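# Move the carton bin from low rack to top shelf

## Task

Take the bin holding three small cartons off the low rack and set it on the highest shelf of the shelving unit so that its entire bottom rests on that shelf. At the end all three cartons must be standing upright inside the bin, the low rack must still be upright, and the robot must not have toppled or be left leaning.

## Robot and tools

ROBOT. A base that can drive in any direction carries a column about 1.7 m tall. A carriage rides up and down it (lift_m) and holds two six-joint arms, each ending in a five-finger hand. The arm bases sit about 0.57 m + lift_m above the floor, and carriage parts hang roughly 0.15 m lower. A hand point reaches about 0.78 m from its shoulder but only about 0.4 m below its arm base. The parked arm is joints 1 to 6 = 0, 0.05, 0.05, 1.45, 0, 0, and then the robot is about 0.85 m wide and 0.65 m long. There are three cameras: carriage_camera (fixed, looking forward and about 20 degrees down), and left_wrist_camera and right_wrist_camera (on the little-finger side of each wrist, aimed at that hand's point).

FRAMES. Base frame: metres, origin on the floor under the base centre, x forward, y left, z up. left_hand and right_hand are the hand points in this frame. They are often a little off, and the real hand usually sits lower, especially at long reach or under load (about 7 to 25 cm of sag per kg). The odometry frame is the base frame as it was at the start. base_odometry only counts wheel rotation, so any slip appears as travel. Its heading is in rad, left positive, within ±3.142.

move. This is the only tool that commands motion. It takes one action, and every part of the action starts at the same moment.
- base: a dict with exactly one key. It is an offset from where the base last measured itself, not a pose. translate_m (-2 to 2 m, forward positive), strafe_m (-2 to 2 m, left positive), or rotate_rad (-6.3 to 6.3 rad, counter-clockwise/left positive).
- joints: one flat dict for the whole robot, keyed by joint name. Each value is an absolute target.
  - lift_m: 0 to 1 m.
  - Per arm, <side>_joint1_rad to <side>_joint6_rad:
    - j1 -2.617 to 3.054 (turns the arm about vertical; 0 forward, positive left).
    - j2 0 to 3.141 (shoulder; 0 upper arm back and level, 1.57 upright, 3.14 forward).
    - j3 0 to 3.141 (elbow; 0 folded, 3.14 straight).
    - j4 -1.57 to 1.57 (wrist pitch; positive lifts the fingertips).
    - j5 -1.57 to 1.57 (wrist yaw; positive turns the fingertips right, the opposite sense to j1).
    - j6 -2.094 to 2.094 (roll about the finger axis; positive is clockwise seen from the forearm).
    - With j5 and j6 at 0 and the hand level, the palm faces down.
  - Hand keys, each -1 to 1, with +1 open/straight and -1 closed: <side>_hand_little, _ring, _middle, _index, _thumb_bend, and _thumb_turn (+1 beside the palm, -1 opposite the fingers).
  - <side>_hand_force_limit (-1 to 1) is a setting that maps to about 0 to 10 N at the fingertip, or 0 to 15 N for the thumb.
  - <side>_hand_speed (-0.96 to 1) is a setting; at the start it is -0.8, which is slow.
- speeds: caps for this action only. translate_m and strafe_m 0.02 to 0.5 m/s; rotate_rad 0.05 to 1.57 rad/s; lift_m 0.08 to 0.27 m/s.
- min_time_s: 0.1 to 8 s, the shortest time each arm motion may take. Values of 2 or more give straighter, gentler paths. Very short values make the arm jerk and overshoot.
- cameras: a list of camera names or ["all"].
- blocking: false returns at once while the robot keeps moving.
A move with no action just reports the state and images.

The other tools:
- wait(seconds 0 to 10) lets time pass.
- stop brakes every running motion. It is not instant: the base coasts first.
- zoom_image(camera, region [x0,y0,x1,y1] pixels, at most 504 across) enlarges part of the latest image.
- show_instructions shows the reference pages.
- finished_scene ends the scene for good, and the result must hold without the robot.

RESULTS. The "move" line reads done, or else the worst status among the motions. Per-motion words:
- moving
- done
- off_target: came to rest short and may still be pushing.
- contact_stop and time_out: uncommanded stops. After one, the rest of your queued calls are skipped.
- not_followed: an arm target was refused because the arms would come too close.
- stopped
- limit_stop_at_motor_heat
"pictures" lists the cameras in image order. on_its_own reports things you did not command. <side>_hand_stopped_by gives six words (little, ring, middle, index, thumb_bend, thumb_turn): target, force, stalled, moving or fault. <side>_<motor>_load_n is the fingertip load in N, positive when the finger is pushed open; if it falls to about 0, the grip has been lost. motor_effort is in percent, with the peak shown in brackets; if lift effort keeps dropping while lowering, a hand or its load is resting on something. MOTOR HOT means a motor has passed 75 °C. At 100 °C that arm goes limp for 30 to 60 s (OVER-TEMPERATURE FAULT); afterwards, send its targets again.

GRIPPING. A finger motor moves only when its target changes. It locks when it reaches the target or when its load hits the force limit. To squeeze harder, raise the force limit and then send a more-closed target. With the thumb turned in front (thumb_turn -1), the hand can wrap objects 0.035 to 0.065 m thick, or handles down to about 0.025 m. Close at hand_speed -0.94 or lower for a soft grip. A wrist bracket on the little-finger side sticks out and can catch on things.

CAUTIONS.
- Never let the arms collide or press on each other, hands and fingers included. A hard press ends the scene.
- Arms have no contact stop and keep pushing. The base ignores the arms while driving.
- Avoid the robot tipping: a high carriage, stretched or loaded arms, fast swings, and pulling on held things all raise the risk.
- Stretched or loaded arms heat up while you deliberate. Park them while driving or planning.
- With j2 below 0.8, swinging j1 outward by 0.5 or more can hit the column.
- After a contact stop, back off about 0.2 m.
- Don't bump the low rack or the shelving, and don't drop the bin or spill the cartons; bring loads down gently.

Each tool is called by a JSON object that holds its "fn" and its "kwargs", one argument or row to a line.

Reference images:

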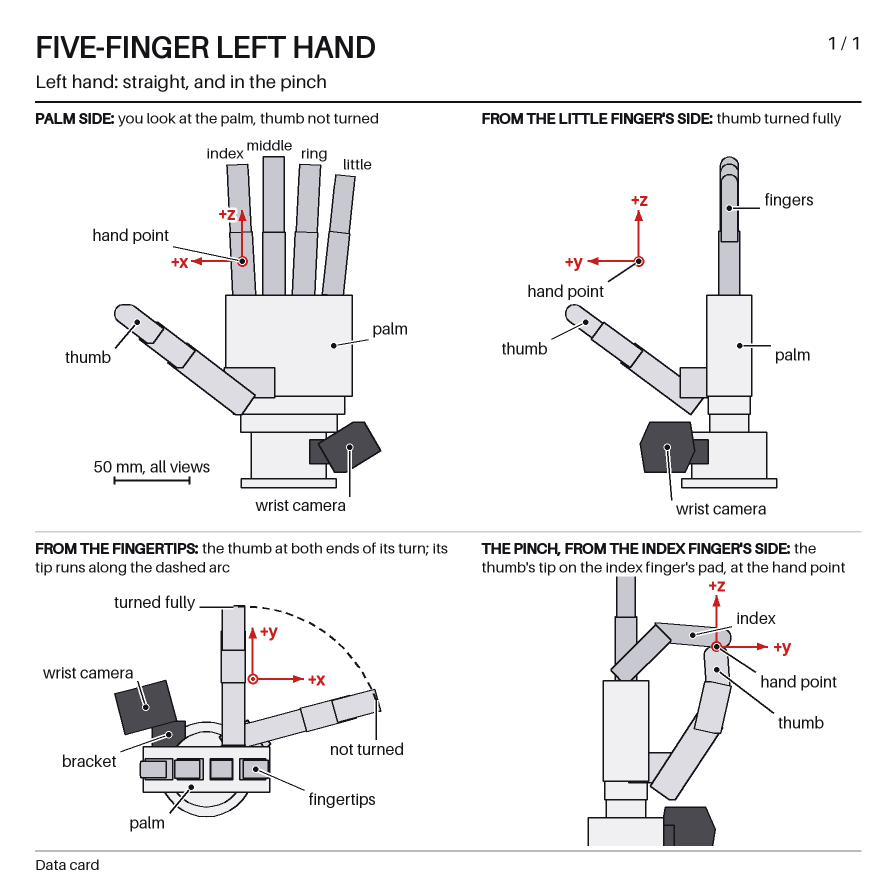

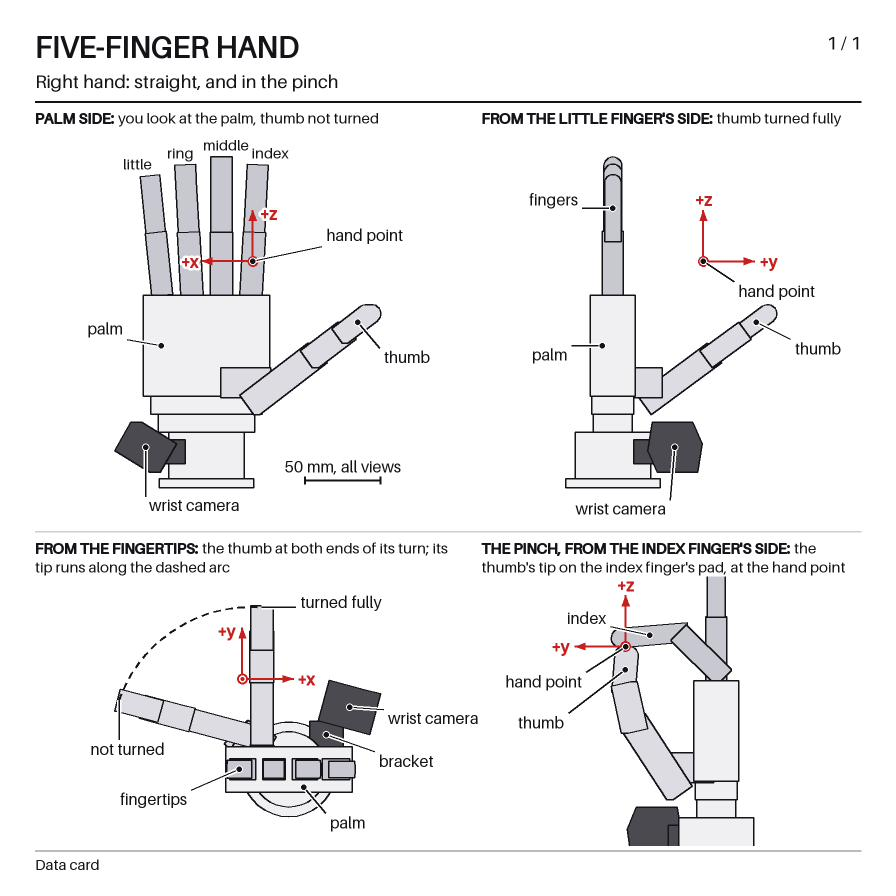

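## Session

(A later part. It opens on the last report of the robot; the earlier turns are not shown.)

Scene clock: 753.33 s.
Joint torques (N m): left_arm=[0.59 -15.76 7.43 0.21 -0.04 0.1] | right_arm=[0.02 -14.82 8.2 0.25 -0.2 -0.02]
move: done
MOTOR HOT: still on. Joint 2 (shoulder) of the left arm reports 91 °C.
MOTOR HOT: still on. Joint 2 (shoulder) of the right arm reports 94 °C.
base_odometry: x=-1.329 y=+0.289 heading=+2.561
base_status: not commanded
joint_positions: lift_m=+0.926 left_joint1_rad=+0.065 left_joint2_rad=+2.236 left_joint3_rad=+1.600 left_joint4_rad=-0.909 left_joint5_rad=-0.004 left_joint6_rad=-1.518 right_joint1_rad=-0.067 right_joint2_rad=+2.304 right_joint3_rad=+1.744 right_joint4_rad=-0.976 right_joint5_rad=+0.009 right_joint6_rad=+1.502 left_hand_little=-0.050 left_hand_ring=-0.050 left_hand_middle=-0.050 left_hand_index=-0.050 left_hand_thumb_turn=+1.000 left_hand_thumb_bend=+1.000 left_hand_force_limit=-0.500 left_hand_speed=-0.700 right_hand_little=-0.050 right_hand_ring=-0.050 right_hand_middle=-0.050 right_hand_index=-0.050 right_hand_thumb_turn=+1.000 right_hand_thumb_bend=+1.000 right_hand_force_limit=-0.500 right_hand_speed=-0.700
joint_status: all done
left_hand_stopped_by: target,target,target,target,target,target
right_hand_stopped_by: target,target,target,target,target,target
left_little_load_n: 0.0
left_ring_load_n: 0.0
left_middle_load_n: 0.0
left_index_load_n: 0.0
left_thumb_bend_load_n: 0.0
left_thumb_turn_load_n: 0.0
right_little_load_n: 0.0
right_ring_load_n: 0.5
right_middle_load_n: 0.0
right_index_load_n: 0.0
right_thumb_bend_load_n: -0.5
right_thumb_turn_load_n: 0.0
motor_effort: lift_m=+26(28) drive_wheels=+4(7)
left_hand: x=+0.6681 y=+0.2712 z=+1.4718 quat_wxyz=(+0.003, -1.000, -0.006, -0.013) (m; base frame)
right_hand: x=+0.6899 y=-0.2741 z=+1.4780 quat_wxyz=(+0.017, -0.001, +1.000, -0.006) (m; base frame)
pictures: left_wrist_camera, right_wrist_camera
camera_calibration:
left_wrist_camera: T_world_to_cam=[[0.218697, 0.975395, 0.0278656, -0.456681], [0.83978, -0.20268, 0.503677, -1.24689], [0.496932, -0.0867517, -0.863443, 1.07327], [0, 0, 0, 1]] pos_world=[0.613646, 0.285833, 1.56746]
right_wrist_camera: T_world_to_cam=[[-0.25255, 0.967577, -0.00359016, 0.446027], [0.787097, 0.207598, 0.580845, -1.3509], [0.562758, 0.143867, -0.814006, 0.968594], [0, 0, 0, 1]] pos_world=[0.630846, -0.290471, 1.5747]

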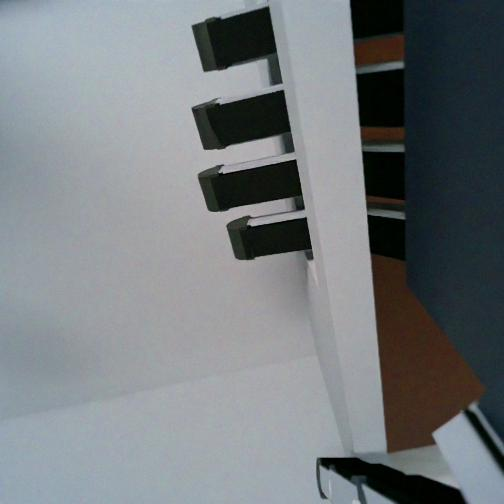

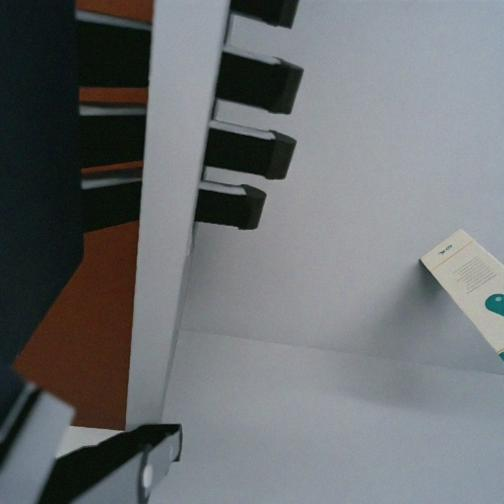

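{"fn": "move", "kwargs": {
  "joints": {"left_joint1_rad": 0.21, "left_joint6_rad": -1.373, "right_joint1_rad": -0.21, "right_joint6_rad": 1.35},
  "min_time_s": 1.5,
  "cameras": ["carriage_camera"]
}}

{"fn": "move", "kwargs": {
  "base": {"translate_m": -0.4},
  "speeds": {"translate_m": 0.2},
  "joints": {"lift_m": 1.0}
}}

{"fn": "move", "kwargs": {
  "joints": {"left_joint1_rad": 0.1, "left_joint2_rad": 1.2, "left_joint3_rad": 0.9, "left_joint4_rad": 0.0, "right_joint1_rad": -0.1, "right_joint2_rad": 1.2, "right_joint3_rad": 0.9, "right_joint4_rad": 0.0},
  "min_time_s": 2
}}

{"fn": "move", "kwargs": {
  "joints": {"left_joint1_rad": 0.0, "left_joint2_rad": 0.05, "left_joint3_rad": 0.05, "left_joint4_rad": 1.45, "right_joint1_rad": 0, "right_joint2_rad": 0.05, "right_joint3_rad": 0.05, "right_joint4_rad": 1.45},
  "min_time_s": 2,
  "cameras": ["carriage_camera"]
}}

{"fn": "zoom_image", "kwargs": {
  "camera": "carriage_camera",
  "region": [40, 230, 480, 500]
}}

Scene clock: 763.93 s.
Joint torques (N m): left_arm=[0.61 -15.65 7.1 0.14 -0.06 0.18] | right_arm=[-0.46 -14.8 8.2 0.23 -0.16 -0.11]
move: done
MOTOR HOT: still on. Joint 2 (shoulder) of the left arm reports 92 °C.
MOTOR HOT: still on. Joint 2 (shoulder) of the right arm reports 95 °C.
base_odometry: x=-1.329 y=+0.289 heading=+2.561
base_status: not commanded
joint_positions: lift_m=+0.926 left_joint1_rad=+0.206 left_joint2_rad=+2.234 left_joint3_rad=+1.600 left_joint4_rad=-0.909 left_joint5_rad=+0.002 left_joint6_rad=-1.382 right_joint1_rad=-0.204 right_joint2_rad=+2.304 right_joint3_rad=+1.744 right_joint4_rad=-0.976 right_joint5_rad=+0.006 right_joint6_rad=+1.365 left_hand_little=-0.050 left_hand_ring=-0.050 left_hand_middle=-0.050 left_hand_index=-0.050 left_hand_thumb_turn=+1.000 left_hand_thumb_bend=+1.000 left_hand_force_limit=-0.500 left_hand_speed=-0.700 right_hand_little=-0.050 right_hand_ring=-0.050 right_hand_middle=-0.050 right_hand_index=-0.050 right_hand_thumb_turn=+1.000 right_hand_thumb_bend=+1.000 right_hand_force_limit=-0.500 right_hand_speed=-0.700
joint_status: all done
left_hand_stopped_by: target,target,target,target,target,target
right_hand_stopped_by: target,target,target,target,target,target
left_little_load_n: 0.0
left_ring_load_n: 0.0
left_middle_load_n: 0.0
left_index_load_n: 0.0
left_thumb_bend_load_n: 0.0
left_thumb_turn_load_n: 0.0
right_little_load_n: 0.0
right_ring_load_n: 0.0
right_middle_load_n: 0.0
right_index_load_n: 0.0
right_thumb_bend_load_n: -0.5
right_thumb_turn_load_n: 0.0
motor_effort: lift_m=+26(27) drive_wheels=+4(4)
left_hand: x=+0.6608 y=+0.3292 z=+1.4728 quat_wxyz=(+0.002, -1.000, -0.008, -0.014) (m; base frame)
right_hand: x=+0.6816 y=-0.3338 z=+1.4779 quat_wxyz=(+0.016, -0.001, +1.000, -0.006) (m; base frame)
pictures: carriage_camera
camera_calibration:
carriage_camera: T_world_to_cam=[[-0.0405394, -0.999168, 0.00435646, -0.00423172], [-0.301171, 0.00806198, -0.953536, 1.88351], [0.952708, -0.0399678, -0.301248, 0.452672], [0, 0, 0, 1]] pos_world=[0.135824, -0.00132072, 1.93238]

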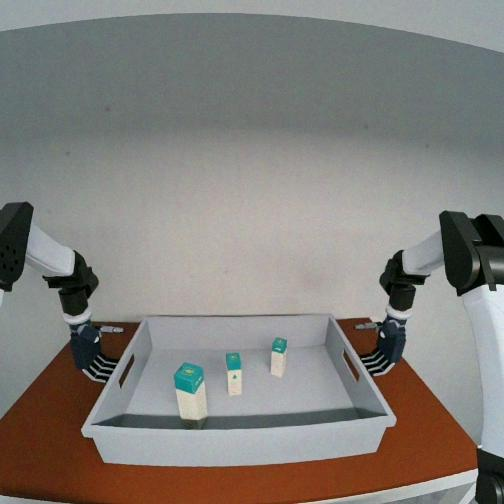

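Scene clock: 767.17 s.
Joint torques (N m): left_arm=[0.29 -13.97 6.45 0.29 -0.08 0.19] | right_arm=[-0.42 -13.05 7.15 0.25 -0.16 -0.12]
move: done
MOTOR HOT: still on. Joint 2 (shoulder) of the left arm reports 90 °C.
MOTOR HOT: still on. Joint 2 (shoulder) of the right arm reports 94 °C.
base_odometry: x=-0.995 y=+0.070 heading=+2.560
base_status: done
joint_positions: lift_m=+0.997 left_joint1_rad=+0.207 left_joint2_rad=+2.218 left_joint3_rad=+1.611 left_joint4_rad=-0.914 left_joint5_rad=+0.002 left_joint6_rad=-1.381 right_joint1_rad=-0.204 right_joint2_rad=+2.283 right_joint3_rad=+1.756 right_joint4_rad=-0.972 right_joint5_rad=+0.006 right_joint6_rad=+1.364 left_hand_little=-0.050 left_hand_ring=-0.050 left_hand_middle=-0.050 left_hand_index=-0.050 left_hand_thumb_turn=+1.000 left_hand_thumb_bend=+1.000 left_hand_force_limit=-0.500 left_hand_speed=-0.700 right_hand_little=-0.050 right_hand_ring=-0.050 right_hand_middle=-0.050 right_hand_index=-0.050 right_hand_thumb_turn=+1.000 right_hand_thumb_bend=+1.000 right_hand_force_limit=-0.500 right_hand_speed=-0.700
joint_status: all done
joint sent to its limit — lift_m, upper limit.
left_hand_stopped_by: target,target,target,target,target,target
right_hand_stopped_by: target,target,target,target,target,target
left_little_load_n: 0.0
left_ring_load_n: 0.0
left_middle_load_n: 0.0
left_index_load_n: 0.0
left_thumb_bend_load_n: 0.0
left_thumb_turn_load_n: 0.0
right_little_load_n: 0.0
right_ring_load_n: 0.0
right_middle_load_n: 0.0
right_index_load_n: 0.5
right_thumb_bend_load_n: 0.0
right_thumb_turn_load_n: 0.0
motor_effort: lift_m=+32(39) drive_wheels=-6(13)
left_hand: x=+0.6656 y=+0.3310 z=+1.5534 quat_wxyz=(+0.004, -1.000, -0.009, -0.024) (m; base frame)
right_hand: x=+0.6897 y=-0.3356 z=+1.5621 quat_wxyz=(+0.035, -0.001, +0.999, -0.010) (m; base frame)
pictures: none

Scene clock: 769.53 s.
Joint torques (N m): left_arm=[-0.36 -6.37 6.02 2.14 -0.11 0.11] | right_arm=[0.83 -5.64 6.68 2.04 -0.15 -0.09]
move: done
MOTOR HOT: still on. Joint 2 (shoulder) of the left arm reports 89 °C.
MOTOR HOT: still on. Joint 2 (shoulder) of the right arm reports 92 °C.
base_odometry: x=-0.995 y=+0.070 heading=+2.560
base_status: not commanded
joint_positions: lift_m=+0.997 left_joint1_rad=+0.105 left_joint2_rad=+1.216 left_joint3_rad=+0.916 left_joint4_rad=-0.017 left_joint5_rad=+0.002 left_joint6_rad=-1.381 right_joint1_rad=-0.107 right_joint2_rad=+1.226 right_joint3_rad=+0.906 right_joint4_rad=-0.024 right_joint5_rad=+0.006 right_joint6_rad=+1.364 left_hand_little=-0.050 left_hand_ring=-0.050 left_hand_middle=-0.050 left_hand_index=-0.050 left_hand_thumb_turn=+1.000 left_hand_thumb_bend=+1.000 left_hand_force_limit=-0.500 left_hand_speed=-0.700 right_hand_little=-0.050 right_hand_ring=-0.050 right_hand_middle=-0.050 right_hand_index=-0.050 right_hand_thumb_turn=+1.000 right_hand_thumb_bend=+1.000 right_hand_force_limit=-0.500 right_hand_speed=-0.700
joint_status: all done
left_hand_stopped_by: target,target,target,target,target,target
right_hand_stopped_by: target,target,target,target,target,target
left_little_load_n: 0.0
left_ring_load_n: 0.5
left_middle_load_n: 0.0
left_index_load_n: 0.0
left_thumb_bend_load_n: 0.0
left_thumb_turn_load_n: 0.0
right_little_load_n: 0.0
right_ring_load_n: 0.0
right_middle_load_n: 0.0
right_index_load_n: 0.0
right_thumb_bend_load_n: 0.0
right_thumb_turn_load_n: 0.0
motor_effort: lift_m=+32(33) drive_wheels=-5(6)
left_hand: x=+0.6600 y=+0.2842 z=+1.8667 quat_wxyz=(+0.086, -0.809, +0.035, -0.580) (m; base frame)
right_hand: x=+0.6604 y=-0.2865 z=+1.8546 quat_wxyz=(+0.568, -0.039, +0.817, -0.093) (m; base frame)
pictures: none

Scene clock: 771.93 s.
Joint torques (N m): left_arm=[-0.16 2.95 4.26 0.15 -0.11 0.16] | right_arm=[0.87 2.74 4.78 0.06 -0.1 -0.11]
move: done
MOTOR HOT: still on. Joint 2 (shoulder) of the left arm reports 87 °C.
MOTOR HOT: still on. Joint 2 (shoulder) of the right arm reports 89 °C.
base_odometry: x=-0.995 y=+0.070 heading=+2.560
base_status: not commanded
joint_positions: lift_m=+0.997 left_joint1_rad=+0.005 left_joint2_rad=+0.058 left_joint3_rad=+0.063 left_joint4_rad=+1.432 left_joint5_rad=+0.002 left_joint6_rad=-1.379 right_joint1_rad=-0.007 right_joint2_rad=+0.059 right_joint3_rad=+0.056 right_joint4_rad=+1.439 right_joint5_rad=+0.006 right_joint6_rad=+1.364 left_hand_little=-0.050 left_hand_ring=-0.050 left_hand_middle=-0.050 left_hand_index=-0.050 left_hand_thumb_turn=+1.000 left_hand_thumb_bend=+1.000 left_hand_force_limit=-0.500 left_hand_speed=-0.700 right_hand_little=-0.050 right_hand_ring=-0.050 right_hand_middle=-0.050 right_hand_index=-0.050 right_hand_thumb_turn=+1.000 right_hand_thumb_bend=+1.000 right_hand_force_limit=-0.500 right_hand_speed=-0.700
joint_status: all done
left_hand_stopped_by: target,target,target,target,target,target
right_hand_stopped_by: target,target,target,target,target,target
left_little_load_n: 0.0
left_ring_load_n: 0.0
left_middle_load_n: 0.0
left_index_load_n: 0.0
left_thumb_bend_load_n: 0.0
left_thumb_turn_load_n: 0.0
right_little_load_n: 0.0
right_ring_load_n: 0.0
right_middle_load_n: 0.0
right_index_load_n: 0.0
right_thumb_bend_load_n: 0.0
right_thumb_turn_load_n: 0.0
motor_effort: lift_m=+32(33) drive_wheels=-6(6)
left_hand: x=+0.2338 y=+0.2377 z=+2.0448 quat_wxyz=(+0.098, -0.067, +0.007, -0.993) (m; base frame)
right_hand: x=+0.2358 y=-0.2389 z=+2.0433 quat_wxyz=(+0.992, -0.004, +0.068, -0.107) (m; base frame)
pictures: carriage_camera
camera_calibration:
carriage_camera: T_world_to_cam=[[-0.0405394, -0.999168, 0.00435646, -0.00454103], [-0.301171, 0.00806198, -0.953536, 1.95121], [0.952708, -0.0399678, -0.301248, 0.47406], [0, 0, 0, 1]] pos_world=[0.135824, -0.00132072, 2.00338]

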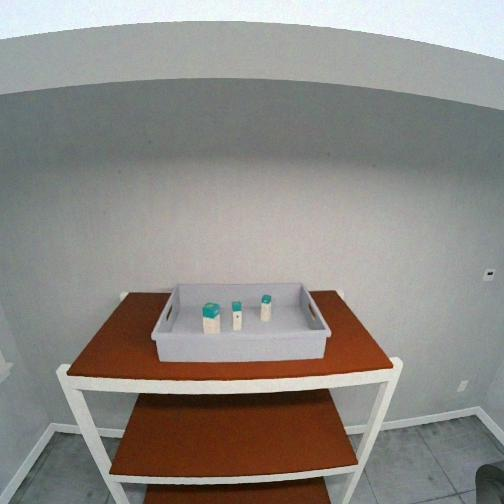

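Scaled by 1.145 from the camera's 504x504 image, which has a finer 720x720 frame.

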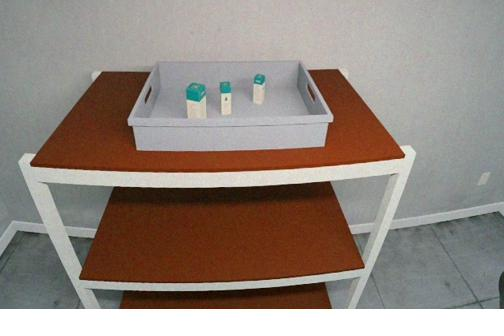

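{"fn": "move", "kwargs": {
  "cameras": ["carriage_camera"]
}}

Scene clock: 780.77 s.
Joint torques (N m): left_arm=[-0.18 3.26 4.12 0.15 -0.14 0.09] | right_arm=[0.84 2.76 4.78 0.06 -0.1 -0.11]
MOTOR HOT: still on. Joint 2 (shoulder) of the left arm reports 81 °C.
MOTOR HOT: still on. Joint 2 (shoulder) of the right arm reports 79 °C.
base_odometry: x=-0.995 y=+0.070 heading=+2.560
base_status: not commanded
joint_positions: lift_m=+0.997 left_joint1_rad=+0.005 left_joint2_rad=+0.058 left_joint3_rad=+0.063 left_joint4_rad=+1.433 left_joint5_rad=+0.002 left_joint6_rad=-1.379 right_joint1_rad=-0.007 right_joint2_rad=+0.059 right_joint3_rad=+0.056 right_joint4_rad=+1.440 right_joint5_rad=+0.006 right_joint6_rad=+1.364 left_hand_little=-0.050 left_hand_ring=-0.050 left_hand_middle=-0.050 left_hand_index=-0.050 left_hand_thumb_turn=+1.000 left_hand_thumb_bend=+1.000 left_hand_force_limit=-0.500 left_hand_speed=-0.700 right_hand_little=-0.050 right_hand_ring=-0.050 right_hand_middle=-0.050 right_hand_index=-0.050 right_hand_thumb_turn=+1.000 right_hand_thumb_bend=+1.000 right_hand_force_limit=-0.500 right_hand_speed=-0.700
joint_status: all done
left_hand_stopped_by: target,target,target,target,target,target
right_hand_stopped_by: target,target,target,target,target,target
left_little_load_n: 0.0
left_ring_load_n: 0.0
left_middle_load_n: 0.0
left_index_load_n: 0.0
left_thumb_bend_load_n: 0.0
left_thumb_turn_load_n: 0.0
right_little_load_n: 0.0
right_ring_load_n: 0.0
right_middle_load_n: 0.0
right_index_load_n: 0.0
right_thumb_bend_load_n: 0.0
right_thumb_turn_load_n: 0.0
motor_effort: lift_m=+32(33) drive_wheels=-6(6)
left_hand: x=+0.2336 y=+0.2377 z=+2.0448 quat_wxyz=(+0.098, -0.066, +0.007, -0.993) (m; base frame)
right_hand: x=+0.2355 y=-0.2389 z=+2.0434 quat_wxyz=(+0.992, -0.004, +0.067, -0.107) (m; base frame)
pictures: carriage_camera
camera_calibration:
carriage_camera: T_world_to_cam=[[-0.0405394, -0.999168, 0.00435646, -0.00454103], [-0.301171, 0.00806198, -0.953536, 1.95121], [0.952708, -0.0399678, -0.301248, 0.47406], [0, 0, 0, 1]] pos_world=[0.135824, -0.00132072, 2.00338]

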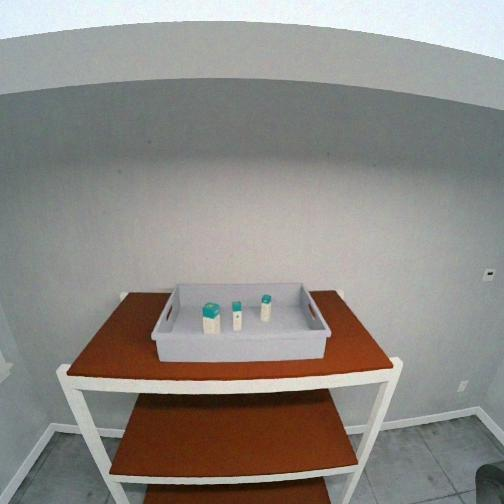

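{"fn": "finished_scene", "kwargs": {

}}

The scene is finished: the task was done.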